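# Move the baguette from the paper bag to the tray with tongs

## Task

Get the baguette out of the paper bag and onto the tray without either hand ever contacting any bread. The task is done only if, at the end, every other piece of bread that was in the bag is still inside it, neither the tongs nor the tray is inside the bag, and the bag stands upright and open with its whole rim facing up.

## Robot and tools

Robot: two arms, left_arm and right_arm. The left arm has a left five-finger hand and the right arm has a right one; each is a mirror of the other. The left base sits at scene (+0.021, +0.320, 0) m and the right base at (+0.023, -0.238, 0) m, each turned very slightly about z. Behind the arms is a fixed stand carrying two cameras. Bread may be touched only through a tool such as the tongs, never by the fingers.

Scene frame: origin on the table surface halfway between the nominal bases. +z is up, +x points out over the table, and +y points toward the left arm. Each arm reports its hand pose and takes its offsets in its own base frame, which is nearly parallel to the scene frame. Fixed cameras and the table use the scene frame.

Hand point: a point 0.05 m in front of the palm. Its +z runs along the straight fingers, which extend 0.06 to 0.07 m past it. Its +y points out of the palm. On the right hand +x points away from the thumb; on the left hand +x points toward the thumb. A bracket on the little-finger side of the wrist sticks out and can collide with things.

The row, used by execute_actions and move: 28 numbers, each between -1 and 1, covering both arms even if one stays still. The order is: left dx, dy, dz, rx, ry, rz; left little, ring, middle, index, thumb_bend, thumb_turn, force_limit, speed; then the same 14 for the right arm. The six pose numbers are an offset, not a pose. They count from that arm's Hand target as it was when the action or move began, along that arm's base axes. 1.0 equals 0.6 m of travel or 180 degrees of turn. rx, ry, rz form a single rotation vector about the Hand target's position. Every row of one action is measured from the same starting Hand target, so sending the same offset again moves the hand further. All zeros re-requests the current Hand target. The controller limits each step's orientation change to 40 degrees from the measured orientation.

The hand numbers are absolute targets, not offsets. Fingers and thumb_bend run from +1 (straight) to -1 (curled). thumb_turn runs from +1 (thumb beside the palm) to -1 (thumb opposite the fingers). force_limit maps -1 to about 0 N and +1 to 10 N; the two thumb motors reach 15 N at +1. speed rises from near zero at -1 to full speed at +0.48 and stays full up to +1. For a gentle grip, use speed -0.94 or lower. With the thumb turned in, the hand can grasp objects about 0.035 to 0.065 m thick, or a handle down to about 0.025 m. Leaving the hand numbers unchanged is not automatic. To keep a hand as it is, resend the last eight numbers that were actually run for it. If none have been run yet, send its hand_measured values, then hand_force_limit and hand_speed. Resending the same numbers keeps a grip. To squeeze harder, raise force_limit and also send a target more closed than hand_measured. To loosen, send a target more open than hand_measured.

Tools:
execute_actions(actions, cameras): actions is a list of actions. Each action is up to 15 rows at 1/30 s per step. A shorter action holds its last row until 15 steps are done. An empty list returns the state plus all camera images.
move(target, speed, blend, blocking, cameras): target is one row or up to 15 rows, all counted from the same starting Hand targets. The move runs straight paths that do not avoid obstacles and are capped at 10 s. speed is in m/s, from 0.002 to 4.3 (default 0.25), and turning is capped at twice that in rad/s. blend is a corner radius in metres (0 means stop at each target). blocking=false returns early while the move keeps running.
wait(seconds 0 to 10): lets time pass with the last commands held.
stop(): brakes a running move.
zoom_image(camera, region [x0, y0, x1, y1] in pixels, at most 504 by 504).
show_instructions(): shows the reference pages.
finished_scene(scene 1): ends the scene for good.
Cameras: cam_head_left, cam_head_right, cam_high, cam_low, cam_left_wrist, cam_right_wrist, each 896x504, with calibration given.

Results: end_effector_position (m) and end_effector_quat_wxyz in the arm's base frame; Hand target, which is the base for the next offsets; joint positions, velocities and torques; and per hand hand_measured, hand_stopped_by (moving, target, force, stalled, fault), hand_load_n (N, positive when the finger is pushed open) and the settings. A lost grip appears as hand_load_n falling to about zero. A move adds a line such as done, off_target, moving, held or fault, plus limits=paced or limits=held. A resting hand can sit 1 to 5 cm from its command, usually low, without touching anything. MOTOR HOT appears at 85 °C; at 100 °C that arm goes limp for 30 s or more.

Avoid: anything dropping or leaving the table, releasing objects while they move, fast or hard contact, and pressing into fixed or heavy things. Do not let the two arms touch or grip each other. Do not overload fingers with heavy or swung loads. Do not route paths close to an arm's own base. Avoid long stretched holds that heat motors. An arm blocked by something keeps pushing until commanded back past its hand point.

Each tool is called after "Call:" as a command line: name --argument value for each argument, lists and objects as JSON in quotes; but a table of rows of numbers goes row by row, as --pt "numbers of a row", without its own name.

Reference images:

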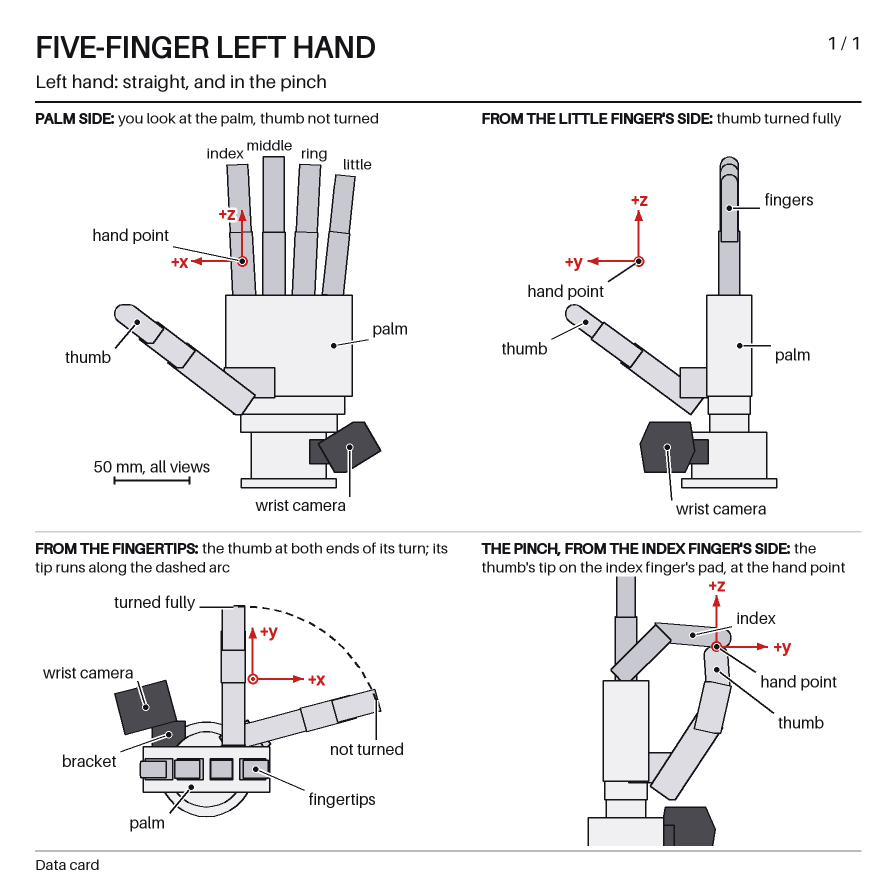

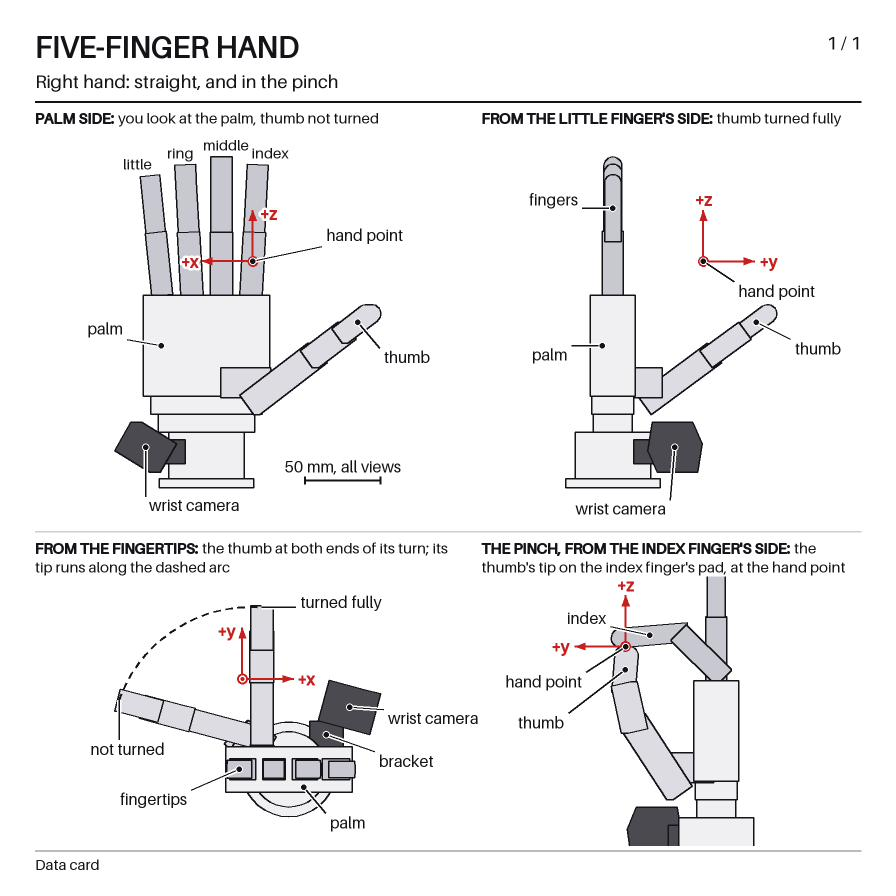

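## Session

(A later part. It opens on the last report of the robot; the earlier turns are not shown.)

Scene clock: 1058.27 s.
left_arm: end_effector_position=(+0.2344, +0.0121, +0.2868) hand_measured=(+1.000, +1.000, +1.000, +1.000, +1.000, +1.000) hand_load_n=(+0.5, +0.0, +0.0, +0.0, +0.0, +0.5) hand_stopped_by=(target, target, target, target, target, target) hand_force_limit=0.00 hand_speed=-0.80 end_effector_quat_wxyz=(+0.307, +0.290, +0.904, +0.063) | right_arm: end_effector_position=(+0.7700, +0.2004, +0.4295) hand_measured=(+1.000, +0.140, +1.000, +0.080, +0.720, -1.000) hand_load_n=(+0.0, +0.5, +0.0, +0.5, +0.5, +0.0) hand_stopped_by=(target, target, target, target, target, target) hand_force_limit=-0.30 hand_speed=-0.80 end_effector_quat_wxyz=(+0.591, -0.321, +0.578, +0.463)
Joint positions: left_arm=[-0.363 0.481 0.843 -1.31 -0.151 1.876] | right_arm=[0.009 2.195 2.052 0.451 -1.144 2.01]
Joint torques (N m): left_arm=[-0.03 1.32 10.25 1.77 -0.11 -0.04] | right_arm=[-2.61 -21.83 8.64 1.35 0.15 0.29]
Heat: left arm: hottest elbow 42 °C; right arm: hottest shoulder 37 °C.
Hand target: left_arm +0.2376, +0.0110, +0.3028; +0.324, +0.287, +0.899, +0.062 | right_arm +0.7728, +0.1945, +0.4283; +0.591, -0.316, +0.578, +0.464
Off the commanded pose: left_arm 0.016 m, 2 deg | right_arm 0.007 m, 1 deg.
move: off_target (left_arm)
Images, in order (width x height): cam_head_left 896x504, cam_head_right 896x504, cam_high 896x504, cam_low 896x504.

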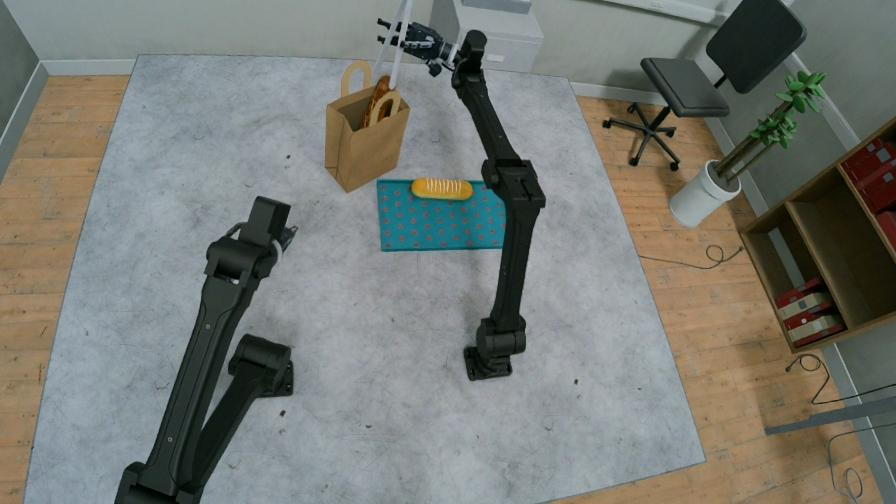

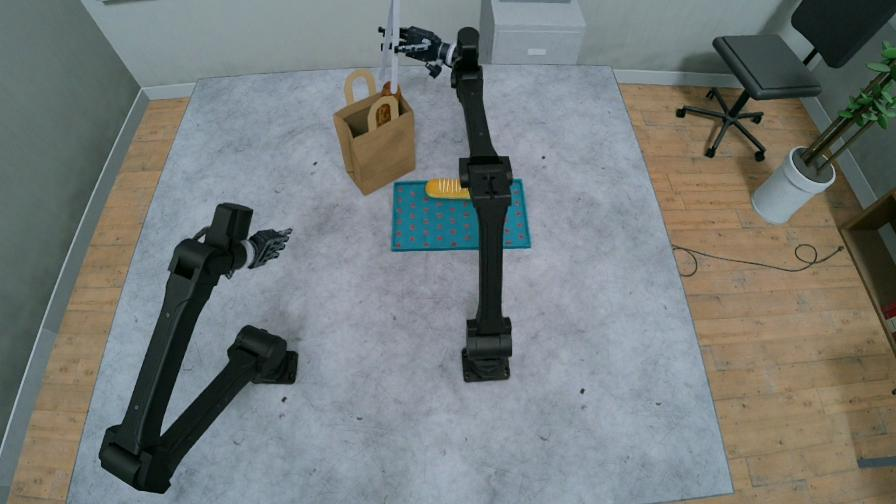

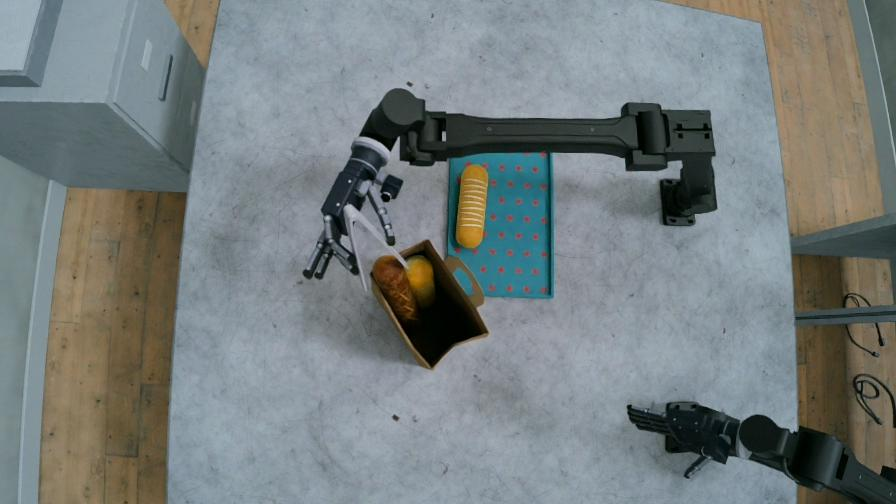

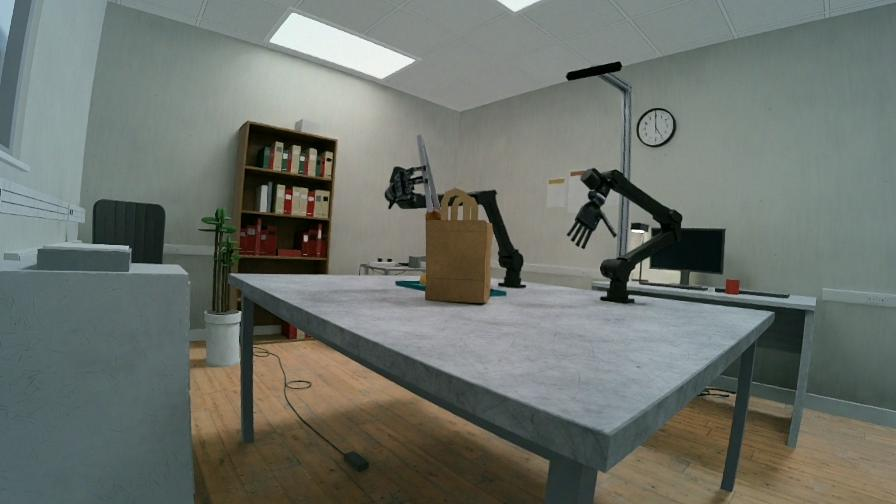

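Call:
move --pt "0 0 0 0 0 0 1 1 1 1 1 1 0 -0.8 -0.0145 -0.0175 0 0 0 0 1 0.14 1 0.08 0.72 -1 -0.3 -0.8" --cameras '["cam_high","cam_low","cam_head_left","cam_head_right"]' --speed 0.06

Call:
zoom_image --camera "cam_low" --region '[380, 110, 500, 230]'

Call:
zoom_image --camera "cam_high" --region '[350, 210, 450, 310]'

Call:
zoom_image --camera "cam_head_left" --region '[340, 30, 440, 130]'

Scene clock: 1071.33 s.
left_arm: end_effector_position=(+0.2344, +0.0121, +0.2868) hand_measured=(+1.000, +1.000, +1.000, +1.000, +1.000, +1.000) hand_load_n=(+0.0, +0.0, +0.0, +0.0, +0.0, +0.0) hand_stopped_by=(target, target, target, target, target, target) hand_force_limit=0.00 hand_speed=-0.80 end_effector_quat_wxyz=(+0.307, +0.290, +0.904, +0.063) | right_arm: end_effector_position=(+0.7691, +0.1892, +0.4109) hand_measured=(+1.000, +0.140, +1.000, +0.080, +0.720, -1.000) hand_load_n=(+0.0, +0.5, +0.0, +0.5, +1.0, -0.5) hand_stopped_by=(target, target, target, target, target, target) hand_force_limit=-0.30 hand_speed=-0.80 end_effector_quat_wxyz=(+0.584, -0.315, +0.585, +0.466)
Joint positions: left_arm=[-0.363 0.481 0.843 -1.31 -0.151 1.876] | right_arm=[-0.006 2.195 2.007 0.482 -1.157 2.021]
Joint torques (N m): left_arm=[0.03 1.38 10.3 1.74 -0.11 -0.04] | right_arm=[-2.73 -24.29 8.35 1.55 0.16 0.28]
Heat: left arm: hottest elbow 42 °C; right arm: hottest shoulder 38 °C.
Hand target: left_arm +0.2376, +0.0110, +0.3028; +0.324, +0.287, +0.899, +0.062 | right_arm +0.7641, +0.1840, +0.4284; +0.591, -0.317, +0.578, +0.464
Off the commanded pose: left_arm 0.016 m, 2 deg | right_arm 0.019 m, 1 deg.
move: off_target (left_arm, right_arm)
Images, in order (width x height): cam_head_left 896x504, cam_head_right 896x504, cam_high 896x504, cam_low 896x504.

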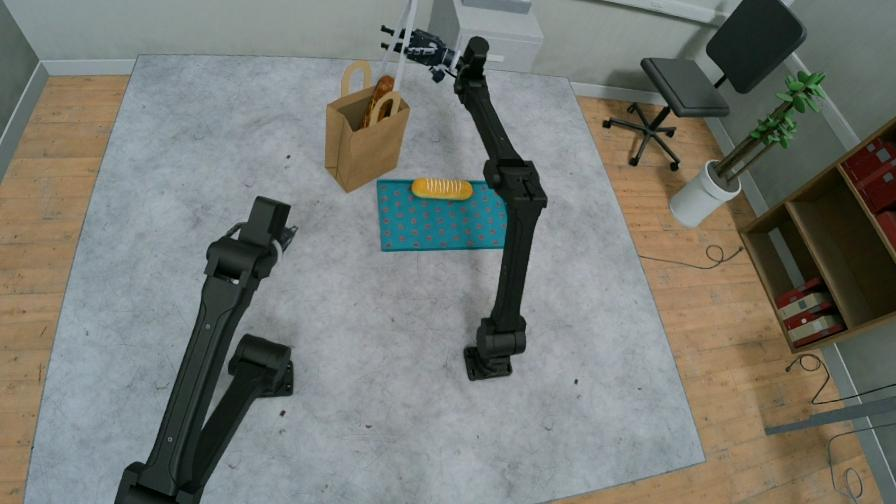

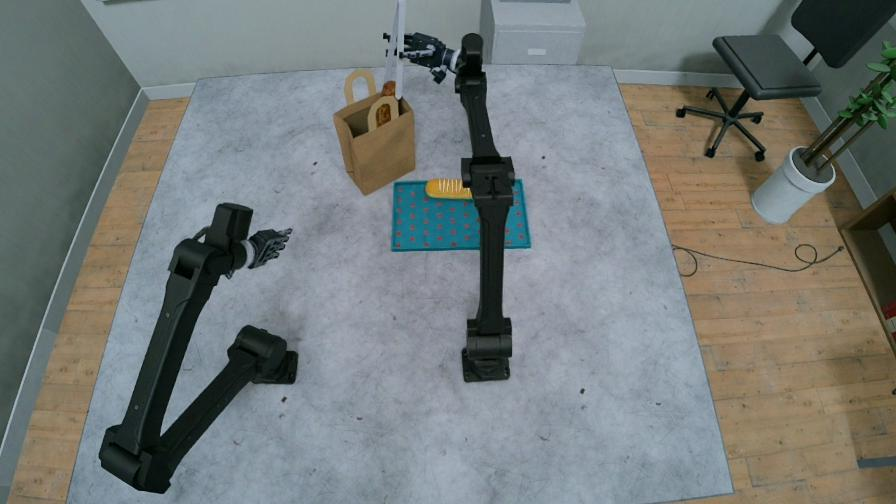

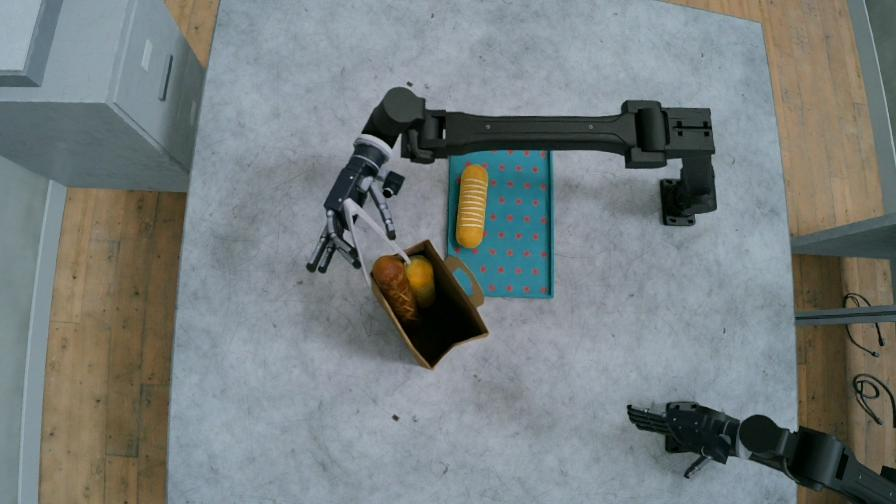

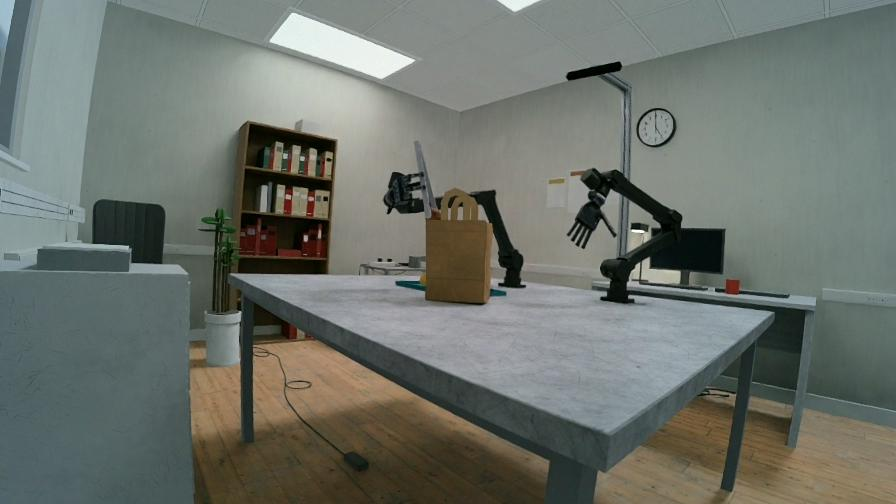

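Scaled by 4.200 from the camera's 896x504 image, which has a finer 1280x720 frame.

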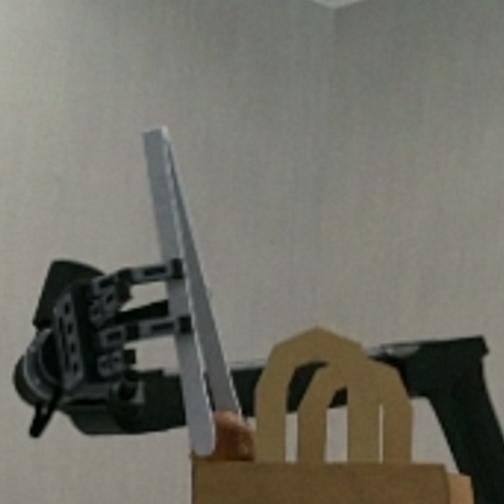

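Scaled by 5.040 from the camera's 896x504 image, which has a finer 1280x720 frame.

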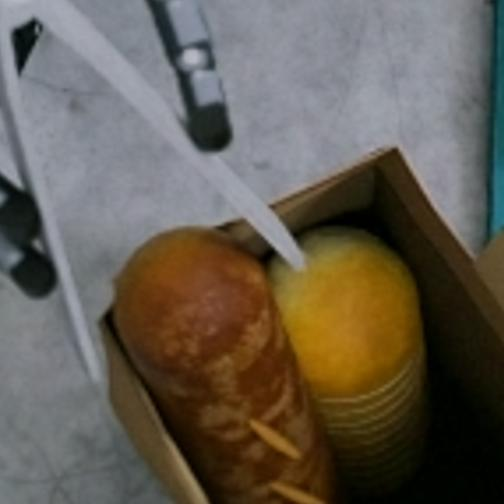

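Scaled by 5.040 from the camera's 896x504 image, which has a finer 1280x720 frame.

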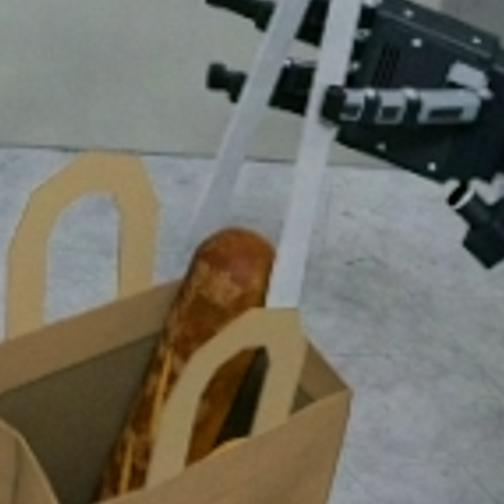

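Call:
execute_actions --actions '[]' --cameras '["cam_high","cam_low","cam_head_right"]'

Call:
zoom_image --camera "cam_high" --region '[350, 210, 450, 310]'

Call:
zoom_image --camera "cam_low" --region '[380, 110, 500, 250]'

Scene clock: 1088.70 s.
left_arm: end_effector_position=(+0.2344, +0.0121, +0.2868) hand_measured=(+1.000, +1.000, +1.000, +1.000, +1.000, +1.000) hand_load_n=(+0.0, +0.0, +0.0, +0.0, +0.0, +0.0) hand_stopped_by=(target, target, target, target, target, target) hand_force_limit=0.00 hand_speed=-0.80 end_effector_quat_wxyz=(+0.307, +0.290, +0.904, +0.063) | right_arm: end_effector_position=(+0.7691, +0.1892, +0.4110) hand_measured=(+1.000, +0.140, +1.000, +0.080, +0.720, -1.000) hand_load_n=(+0.0, +0.5, +0.0, +0.5, +1.0, -0.5) hand_stopped_by=(target, target, target, target, target, target) hand_force_limit=-0.30 hand_speed=-0.80 end_effector_quat_wxyz=(+0.584, -0.315, +0.585, +0.466)
Joint positions: left_arm=[-0.363 0.481 0.843 -1.31 -0.151 1.876] | right_arm=[-0.006 2.195 2.007 0.482 -1.157 2.021]
Joint velocities: within noise
Joint torques (N m): left_arm=[0.15 1.44 10.26 1.73 -0.11 -0.04] | right_arm=[-2.61 -24.29 8.38 1.36 0.14 0.28]
Heat: left arm: hottest elbow 42 °C; right arm: hottest shoulder 39 °C.
Hand target: left_arm +0.2376, +0.0110, +0.3028; +0.324, +0.287, +0.899, +0.062 | right_arm +0.7641, +0.1840, +0.4284; +0.591, -0.317, +0.578, +0.464
Off the commanded pose: left_arm 0.016 m, 2 deg | right_arm 0.019 m, 1 deg.
Images, in order (width x height): cam_head_right 896x504, cam_high 896x504, cam_low 896x504.

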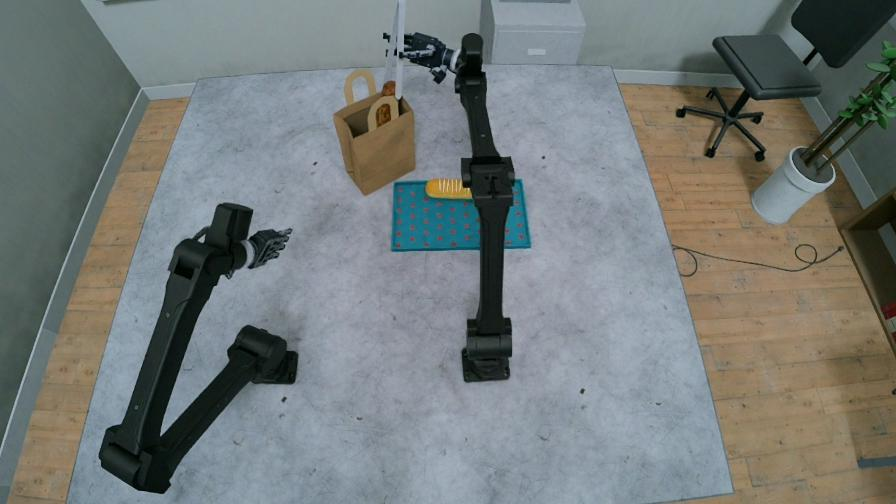

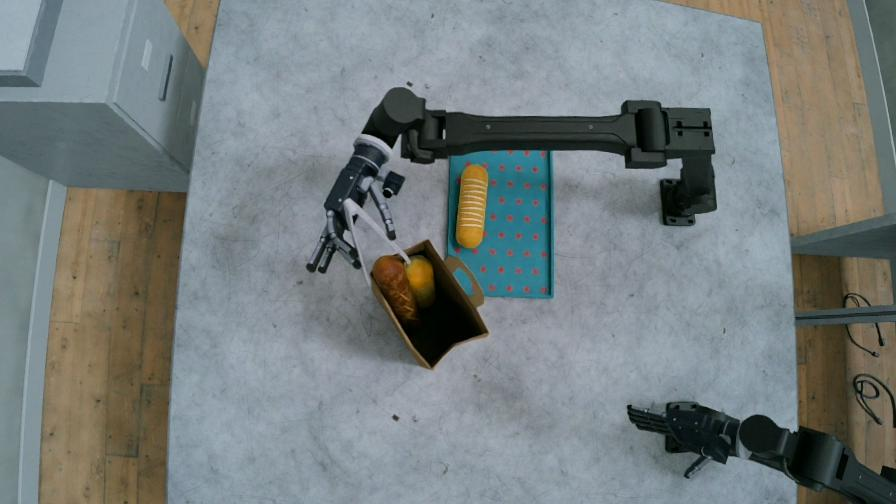

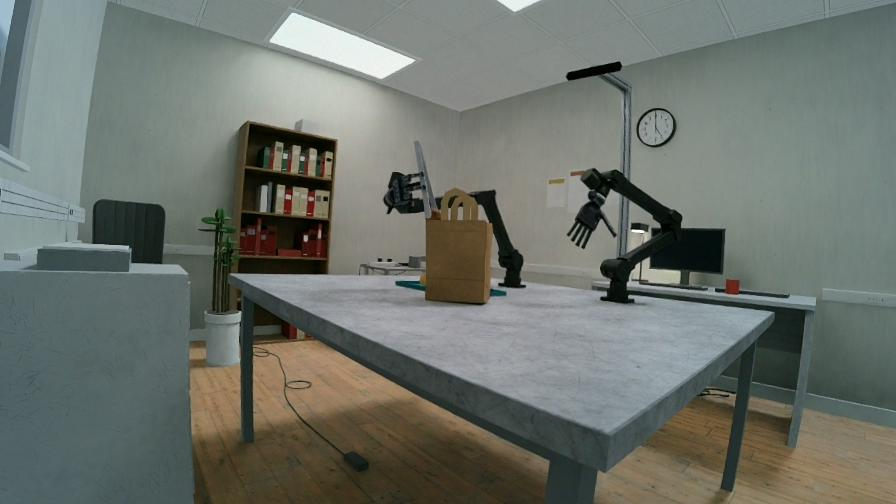

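Scaled by 5.040 from the camera's 896x504 image, which has a finer 1280x720 frame.

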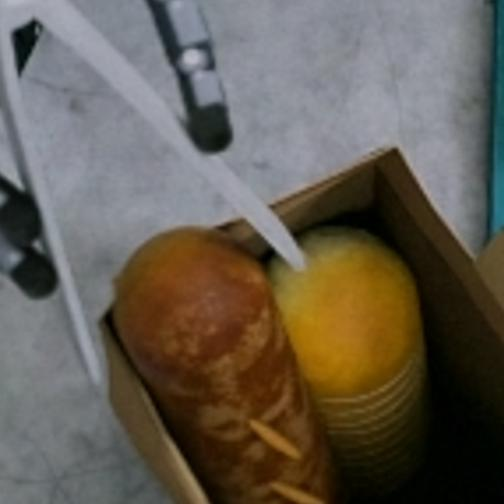

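Scaled by 3.600 from the camera's 896x504 image, which has a finer 1280x720 frame.

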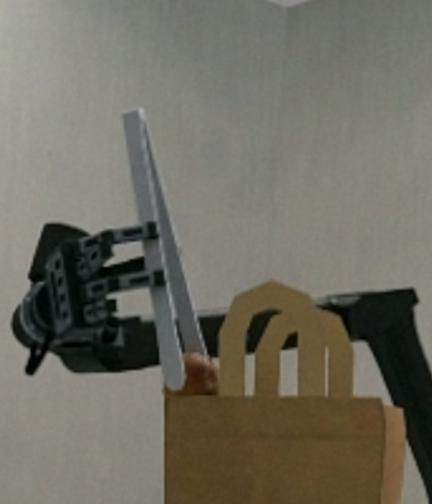

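Call:
move --pt "0 0 0 0 0 0 1 1 1 1 1 1 0 -0.8 0 0 0 0 0 0 1 0.10 1 0.04 0.72 -1 -0.3 -0.8" --pt "0 0 0 0 0 0 1 1 1 1 1 1 0 -0.8 0 0 0 0 0 0 1 0.10 1 0.04 0.66 -1 -0.3 -0.8" --cameras '["cam_high","cam_low"]'

Call:
zoom_image --camera "cam_high" --region '[350, 210, 450, 310]'

Call:
zoom_image --camera "cam_low" --region '[380, 110, 500, 230]'

Scene clock: 1105.53 s.
left_arm: end_effector_position=(+0.2344, +0.0121, +0.2868) hand_measured=(+1.000, +1.000, +1.000, +1.000, +1.000, +1.000) hand_load_n=(+0.5, +0.0, +0.0, +0.0, +0.0, +0.0) hand_stopped_by=(target, target, target, target, target, target) hand_force_limit=0.00 hand_speed=-0.80 end_effector_quat_wxyz=(+0.307, +0.290, +0.904, +0.063) | right_arm: end_effector_position=(+0.7691, +0.1892, +0.4110) hand_measured=(+1.000, +0.100, +1.000, +0.040, +0.662, -1.000) hand_load_n=(+0.0, +0.5, +0.0, +1.0, +1.5, -1.0) hand_stopped_by=(target, target, target, target, target, target) hand_force_limit=-0.30 hand_speed=-0.80 end_effector_quat_wxyz=(+0.584, -0.315, +0.585, +0.466)
Joint positions: left_arm=[-0.363 0.481 0.843 -1.31 -0.151 1.876] | right_arm=[-0.006 2.195 2.007 0.482 -1.157 2.021]
Joint torques (N m): left_arm=[-0.09 1.49 10.26 1.74 -0.09 -0.04] | right_arm=[-2.61 -24.18 8.38 1.36 0.14 0.29]
Heat: left arm: hottest elbow 42 °C; right arm: hottest shoulder 40 °C.
Hand target: left_arm +0.2376, +0.0110, +0.3028; +0.324, +0.287, +0.899, +0.062 | right_arm +0.7641, +0.1839, +0.4284; +0.591, -0.317, +0.578, +0.464
Off the commanded pose: left_arm 0.016 m, 2 deg | right_arm 0.019 m, 1 deg.
move: off_target (left_arm, right_arm); target 2's new numbers were sent with right_arm's hand 0.019 m and 1 deg from that target
Images, in order (width x height): cam_high 896x504, cam_low 896x504.

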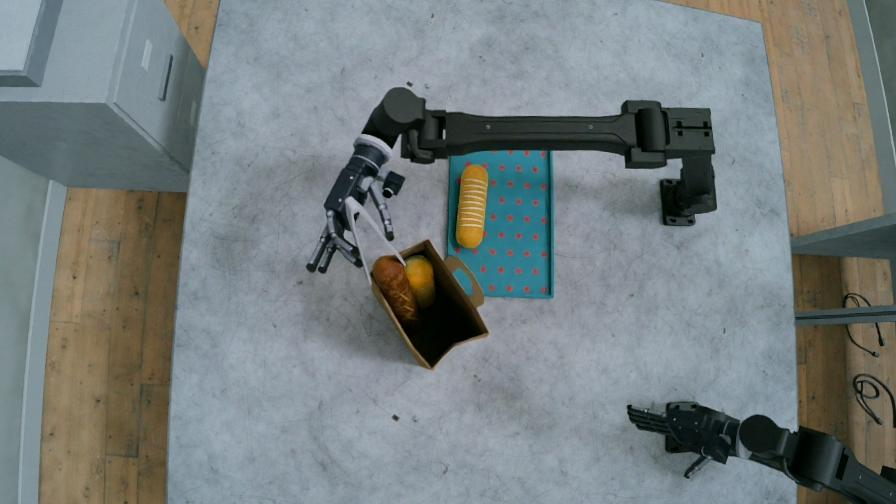

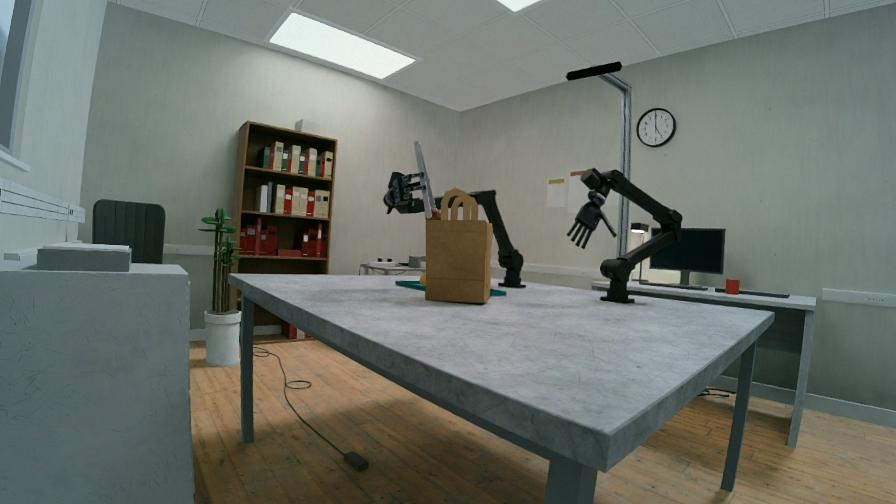

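Scaled by 5.040 from the camera's 896x504 image, which has a finer 1280x720 frame.

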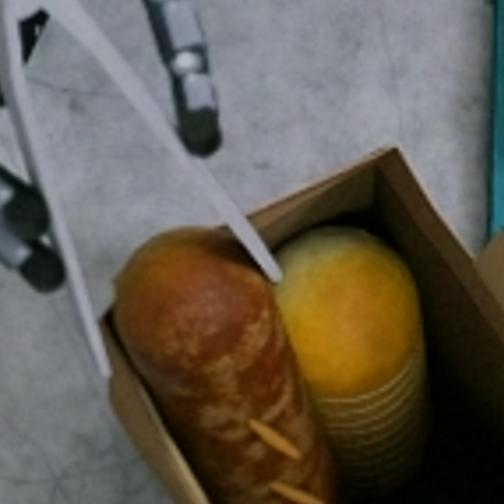

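Scaled by 4.200 from the camera's 896x504 image, which has a finer 1280x720 frame.

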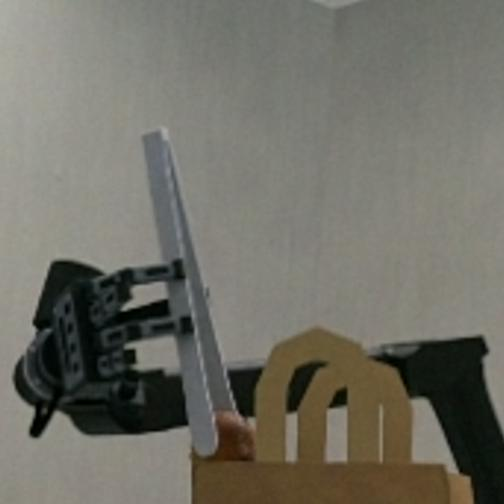

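Call:
move --pt "0 0 0 0 0 0 1 1 1 1 1 1 0 -0.8 0 0 0 0 0 0 1 0.10 1 0.04 0.5 -1 0.3 -0.9" --pt "0 0 0 0 0 0 1 1 1 1 1 1 0 -0.8 0 0 0 0 0 0 1 0.10 1 0.04 0.3 -1 0.8 -0.9" --cameras '["cam_high","cam_low"]'

Call:
zoom_image --camera "cam_high" --region '[350, 210, 450, 310]'

Call:
zoom_image --camera "cam_low" --region '[380, 110, 500, 230]'

Scene clock: 1112.63 s.
left_arm: end_effector_position=(+0.2344, +0.0121, +0.2868) hand_measured=(+1.000, +1.000, +1.000, +1.000, +1.000, +1.000) hand_load_n=(+0.0, +0.0, +0.0, +0.0, +0.0, +0.0) hand_stopped_by=(target, target, target, target, target, target) hand_force_limit=0.00 hand_speed=-0.80 end_effector_quat_wxyz=(+0.307, +0.290, +0.904, +0.063) | right_arm: end_effector_position=(+0.7690, +0.1892, +0.4112) hand_measured=(+1.000, +0.100, +1.000, +0.040, +0.304, -1.000) hand_load_n=(+0.0, +2.0, +0.0, +7.5, +8.5, -2.5) hand_stopped_by=(target, target, target, target, target, target) hand_force_limit=0.80 hand_speed=-0.90 end_effector_quat_wxyz=(+0.582, -0.314, +0.586, +0.468)
Joint positions: left_arm=[-0.363 0.481 0.843 -1.31 -0.151 1.876] | right_arm=[-0.006 2.195 2.007 0.482 -1.159 2.026]
Joint torques (N m): left_arm=[0.03 1.32 10.28 1.74 -0.11 -0.04] | right_arm=[-2.08 -24.29 8.36 1.37 0.2 0.21]
Heat: left arm: hottest elbow 42 °C; right arm: hottest shoulder 40 °C.
Hand target: left_arm +0.2376, +0.0110, +0.3028; +0.324, +0.287, +0.899, +0.062 | right_arm +0.7641, +0.1840, +0.4284; +0.591, -0.317, +0.578, +0.464
Off the commanded pose: left_arm 0.016 m, 2 deg | right_arm 0.019 m, 1 deg.
move: off_target (left_arm, right_arm); target 2's new numbers were sent with right_arm's hand 0.019 m and 1 deg from that target
Images, in order (width x height): cam_high 896x504, cam_low 896x504.

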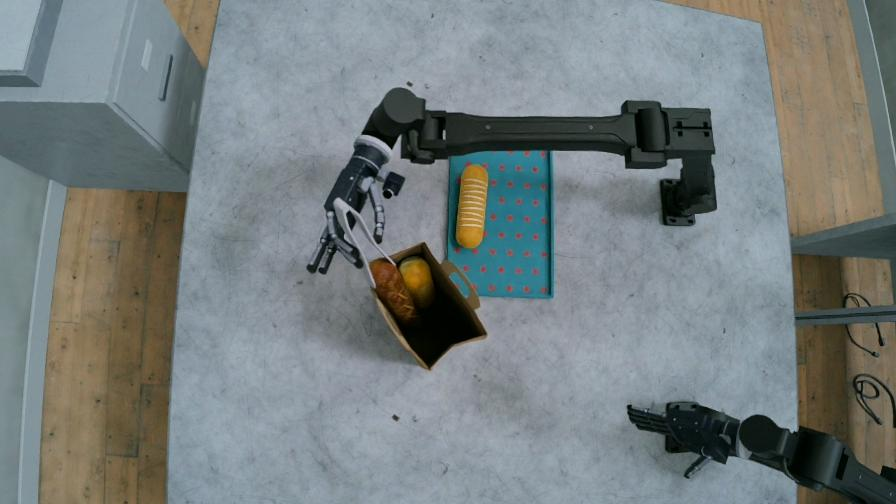

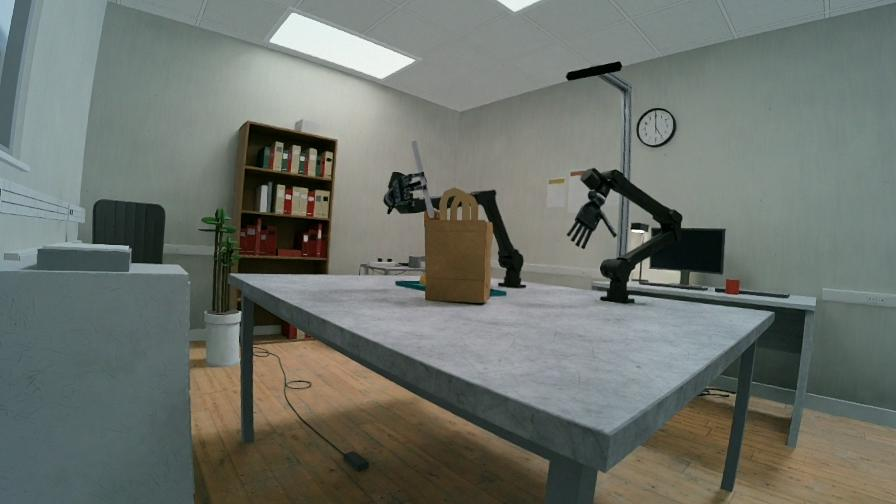

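Scaled by 5.040 from the camera's 896x504 image, which has a finer 1280x720 frame.

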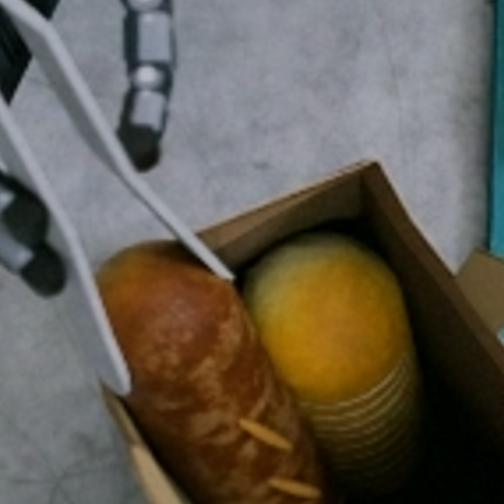

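Scaled by 4.200 from the camera's 896x504 image, which has a finer 1280x720 frame.

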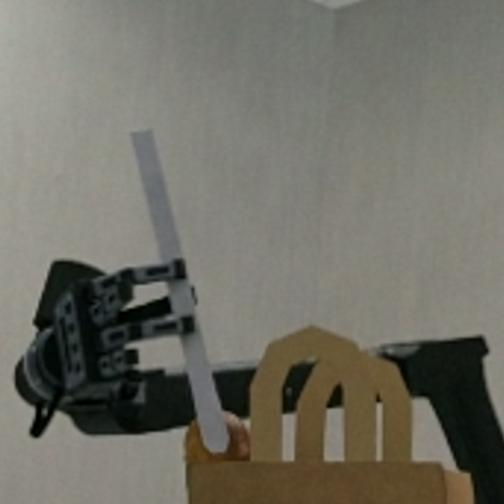

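Call:
move --target '[0,0,0,0,0,0,1,1,1,1,1,1,0,-0.8, 0,0,0,0,0,0,1,0.05,1,0.04,0.2,-1,0.75,-0.9]' --cameras '["cam_high","cam_low"]'

Call:
zoom_image --camera "cam_high" --region '[350, 210, 450, 310]'

Call:
zoom_image --camera "cam_low" --region '[380, 110, 500, 230]'

Scene clock: 1120.07 s.
left_arm: end_effector_position=(+0.2344, +0.0121, +0.2868) hand_measured=(+1.000, +1.000, +1.000, +1.000, +1.000, +1.000) hand_load_n=(+0.0, +0.0, +0.0, +0.0, +0.0, +0.0) hand_stopped_by=(target, target, target, target, target, target) hand_force_limit=0.00 hand_speed=-0.80 end_effector_quat_wxyz=(+0.307, +0.290, +0.904, +0.063) | right_arm: end_effector_position=(+0.7690, +0.1892, +0.4112) hand_measured=(+1.000, +0.052, +1.000, +0.040, +0.210, -1.000) hand_load_n=(+0.0, +6.5, +0.0, +6.0, +12.0, +1.5) hand_stopped_by=(target, target, target, target, stalled, target) hand_force_limit=0.75 hand_speed=-0.90 end_effector_quat_wxyz=(+0.582, -0.314, +0.586, +0.468)
Joint positions: left_arm=[-0.363 0.481 0.843 -1.31 -0.151 1.876] | right_arm=[-0.006 2.195 2.007 0.482 -1.159 2.026]
Joint torques (N m): left_arm=[0.09 1.38 10.25 1.72 -0.1 -0.04] | right_arm=[-2.61 -24.29 8.38 1.36 0.2 0.24]
Heat: left arm: hottest elbow 42 °C; right arm: hottest shoulder 40 °C.
Hand target: left_arm +0.2376, +0.0110, +0.3028; +0.324, +0.287, +0.899, +0.062 | right_arm +0.7641, +0.1840, +0.4284; +0.591, -0.317, +0.578, +0.464
Off the commanded pose: left_arm 0.016 m, 2 deg | right_arm 0.019 m, 1 deg.
move: off_target (left_arm, right_arm)
Images, in order (width x height): cam_high 896x504, cam_low 896x504.

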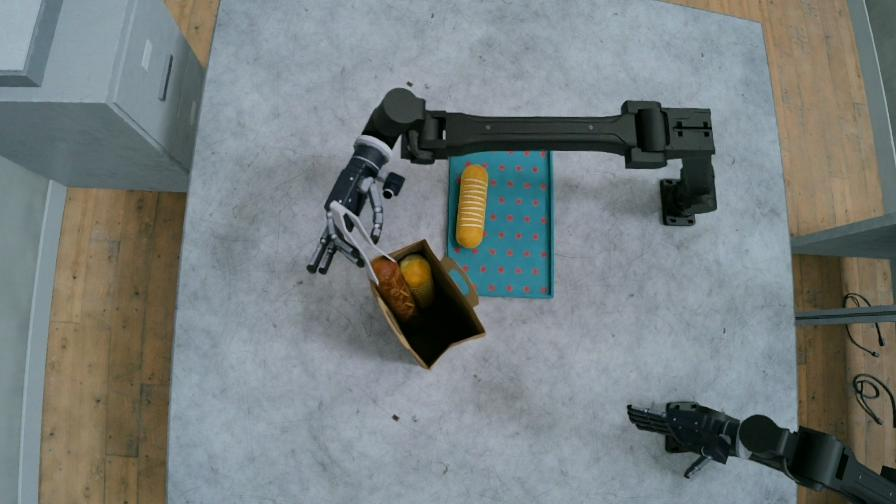

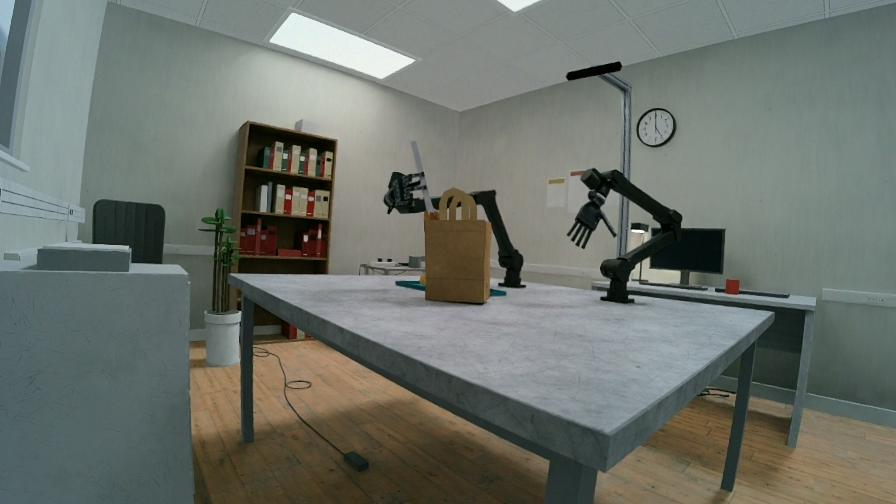

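Scaled by 5.040 from the camera's 896x504 image, which has a finer 1280x720 frame.

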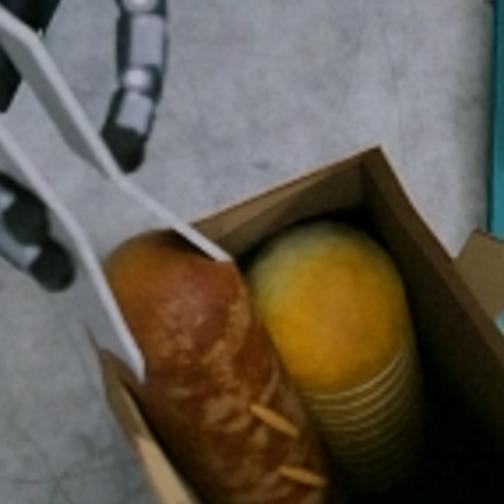

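Scaled by 4.200 from the camera's 896x504 image, which has a finer 1280x720 frame.

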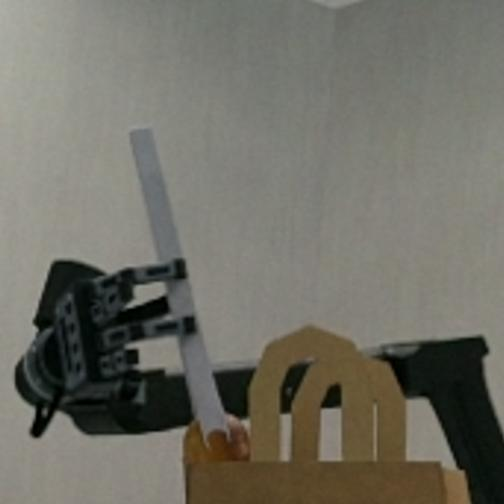

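Call:
zoom_image --camera "cam_high" --region '[365, 250, 405, 300]'

Call:
zoom_image --camera "cam_low" --region '[415, 180, 455, 230]'

Scaled by 10.080 from the camera's 896x504 image, which has a finer 1280x720 frame.

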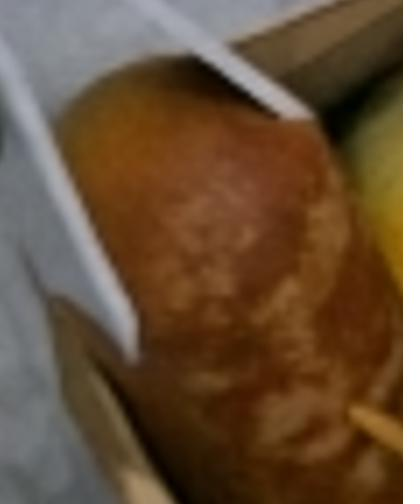

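Scaled by 10.080 from the camera's 896x504 image, which has a finer 1280x720 frame.

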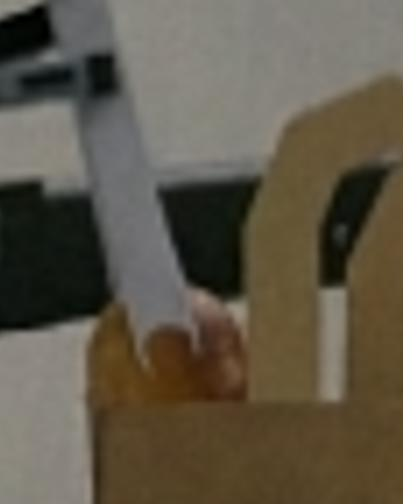

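Call:
move --target '[0,0,0,0,0,0,1,1,1,1,1,1,0,-0.8, 0,0,0.06,0,0,0,1,0.05,1,0.04,0.2,-1,0.75,-0.9]' --speed 0.05 --cameras '["cam_high","cam_low"]'

Call:
zoom_image --camera "cam_high" --region '[350, 210, 450, 310]'

Call:
zoom_image --camera "cam_low" --region '[380, 110, 500, 230]'

Scene clock: 1135.40 s.
left_arm: end_effector_position=(+0.2344, +0.0121, +0.2868) hand_measured=(+1.000, +1.000, +1.000, +1.000, +1.000, +1.000) hand_load_n=(+0.0, +0.0, +0.0, +0.0, +0.0, +0.0) hand_stopped_by=(target, target, target, target, target, target) hand_force_limit=0.00 hand_speed=-0.80 end_effector_quat_wxyz=(+0.307, +0.290, +0.904, +0.063) | right_arm: end_effector_position=(+0.7707, +0.1892, +0.4129) hand_measured=(+1.000, +0.052, +1.000, +0.040, +0.210, -1.000) hand_load_n=(+0.0, +7.0, +0.0, +5.5, +11.5, +0.5) hand_stopped_by=(target, target, target, target, stalled, target) hand_force_limit=0.75 hand_speed=-0.90 end_effector_quat_wxyz=(+0.570, -0.304, +0.598, +0.474)
Joint positions: left_arm=[-0.363 0.481 0.843 -1.31 -0.151 1.876] | right_arm=[-0.006 2.187 2.007 0.432 -1.159 2.026]
Joint torques (N m): left_arm=[-0.03 1.32 10.28 1.74 -0.11 -0.04] | right_arm=[-2.78 -25.41 12.46 0.44 0.17 0.25]
Heat: left arm: hottest elbow 42 °C; right arm: hottest shoulder 40 °C.
Hand target: left_arm +0.2376, +0.0110, +0.3028; +0.324, +0.287, +0.899, +0.062 | right_arm +0.7640, +0.1840, +0.4644; +0.591, -0.317, +0.578, +0.464
Off the commanded pose: left_arm 0.016 m, 2 deg | right_arm 0.052 m, 4 deg.
move: off_target (left_arm, right_arm)
Images, in order (width x height): cam_high 896x504, cam_low 896x504.

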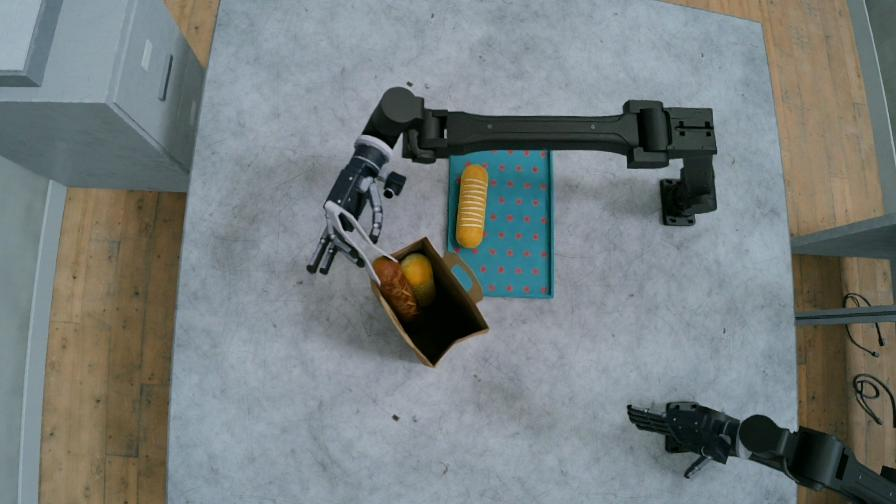

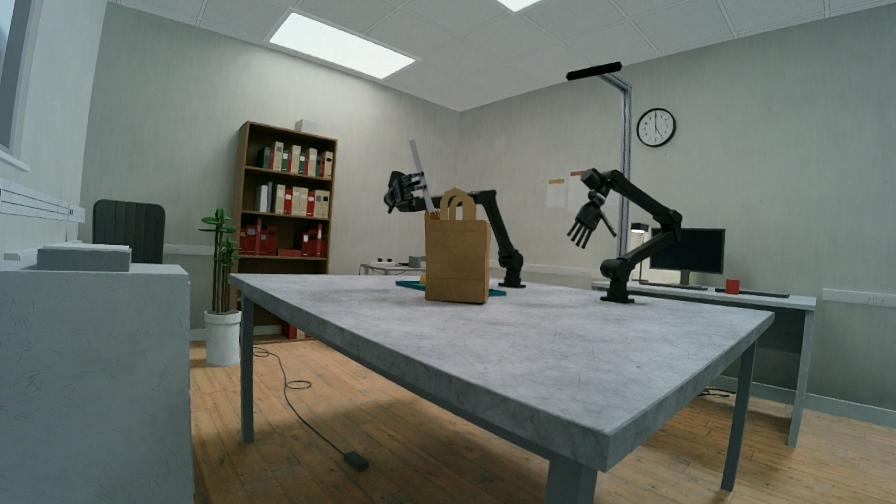

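Scaled by 5.040 from the camera's 896x504 image, which has a finer 1280x720 frame.

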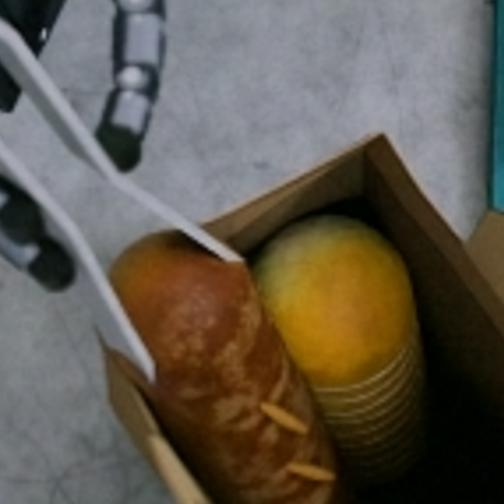

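Scaled by 4.200 from the camera's 896x504 image, which has a finer 1280x720 frame.

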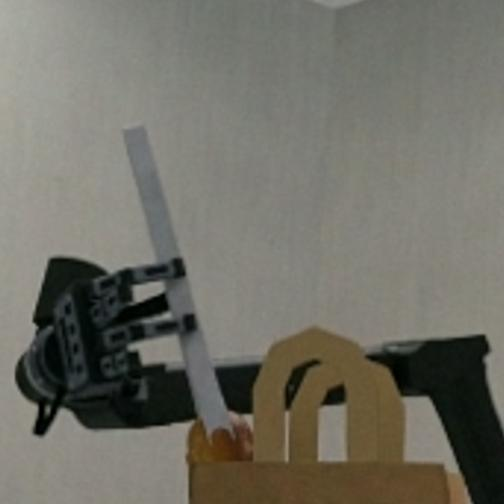

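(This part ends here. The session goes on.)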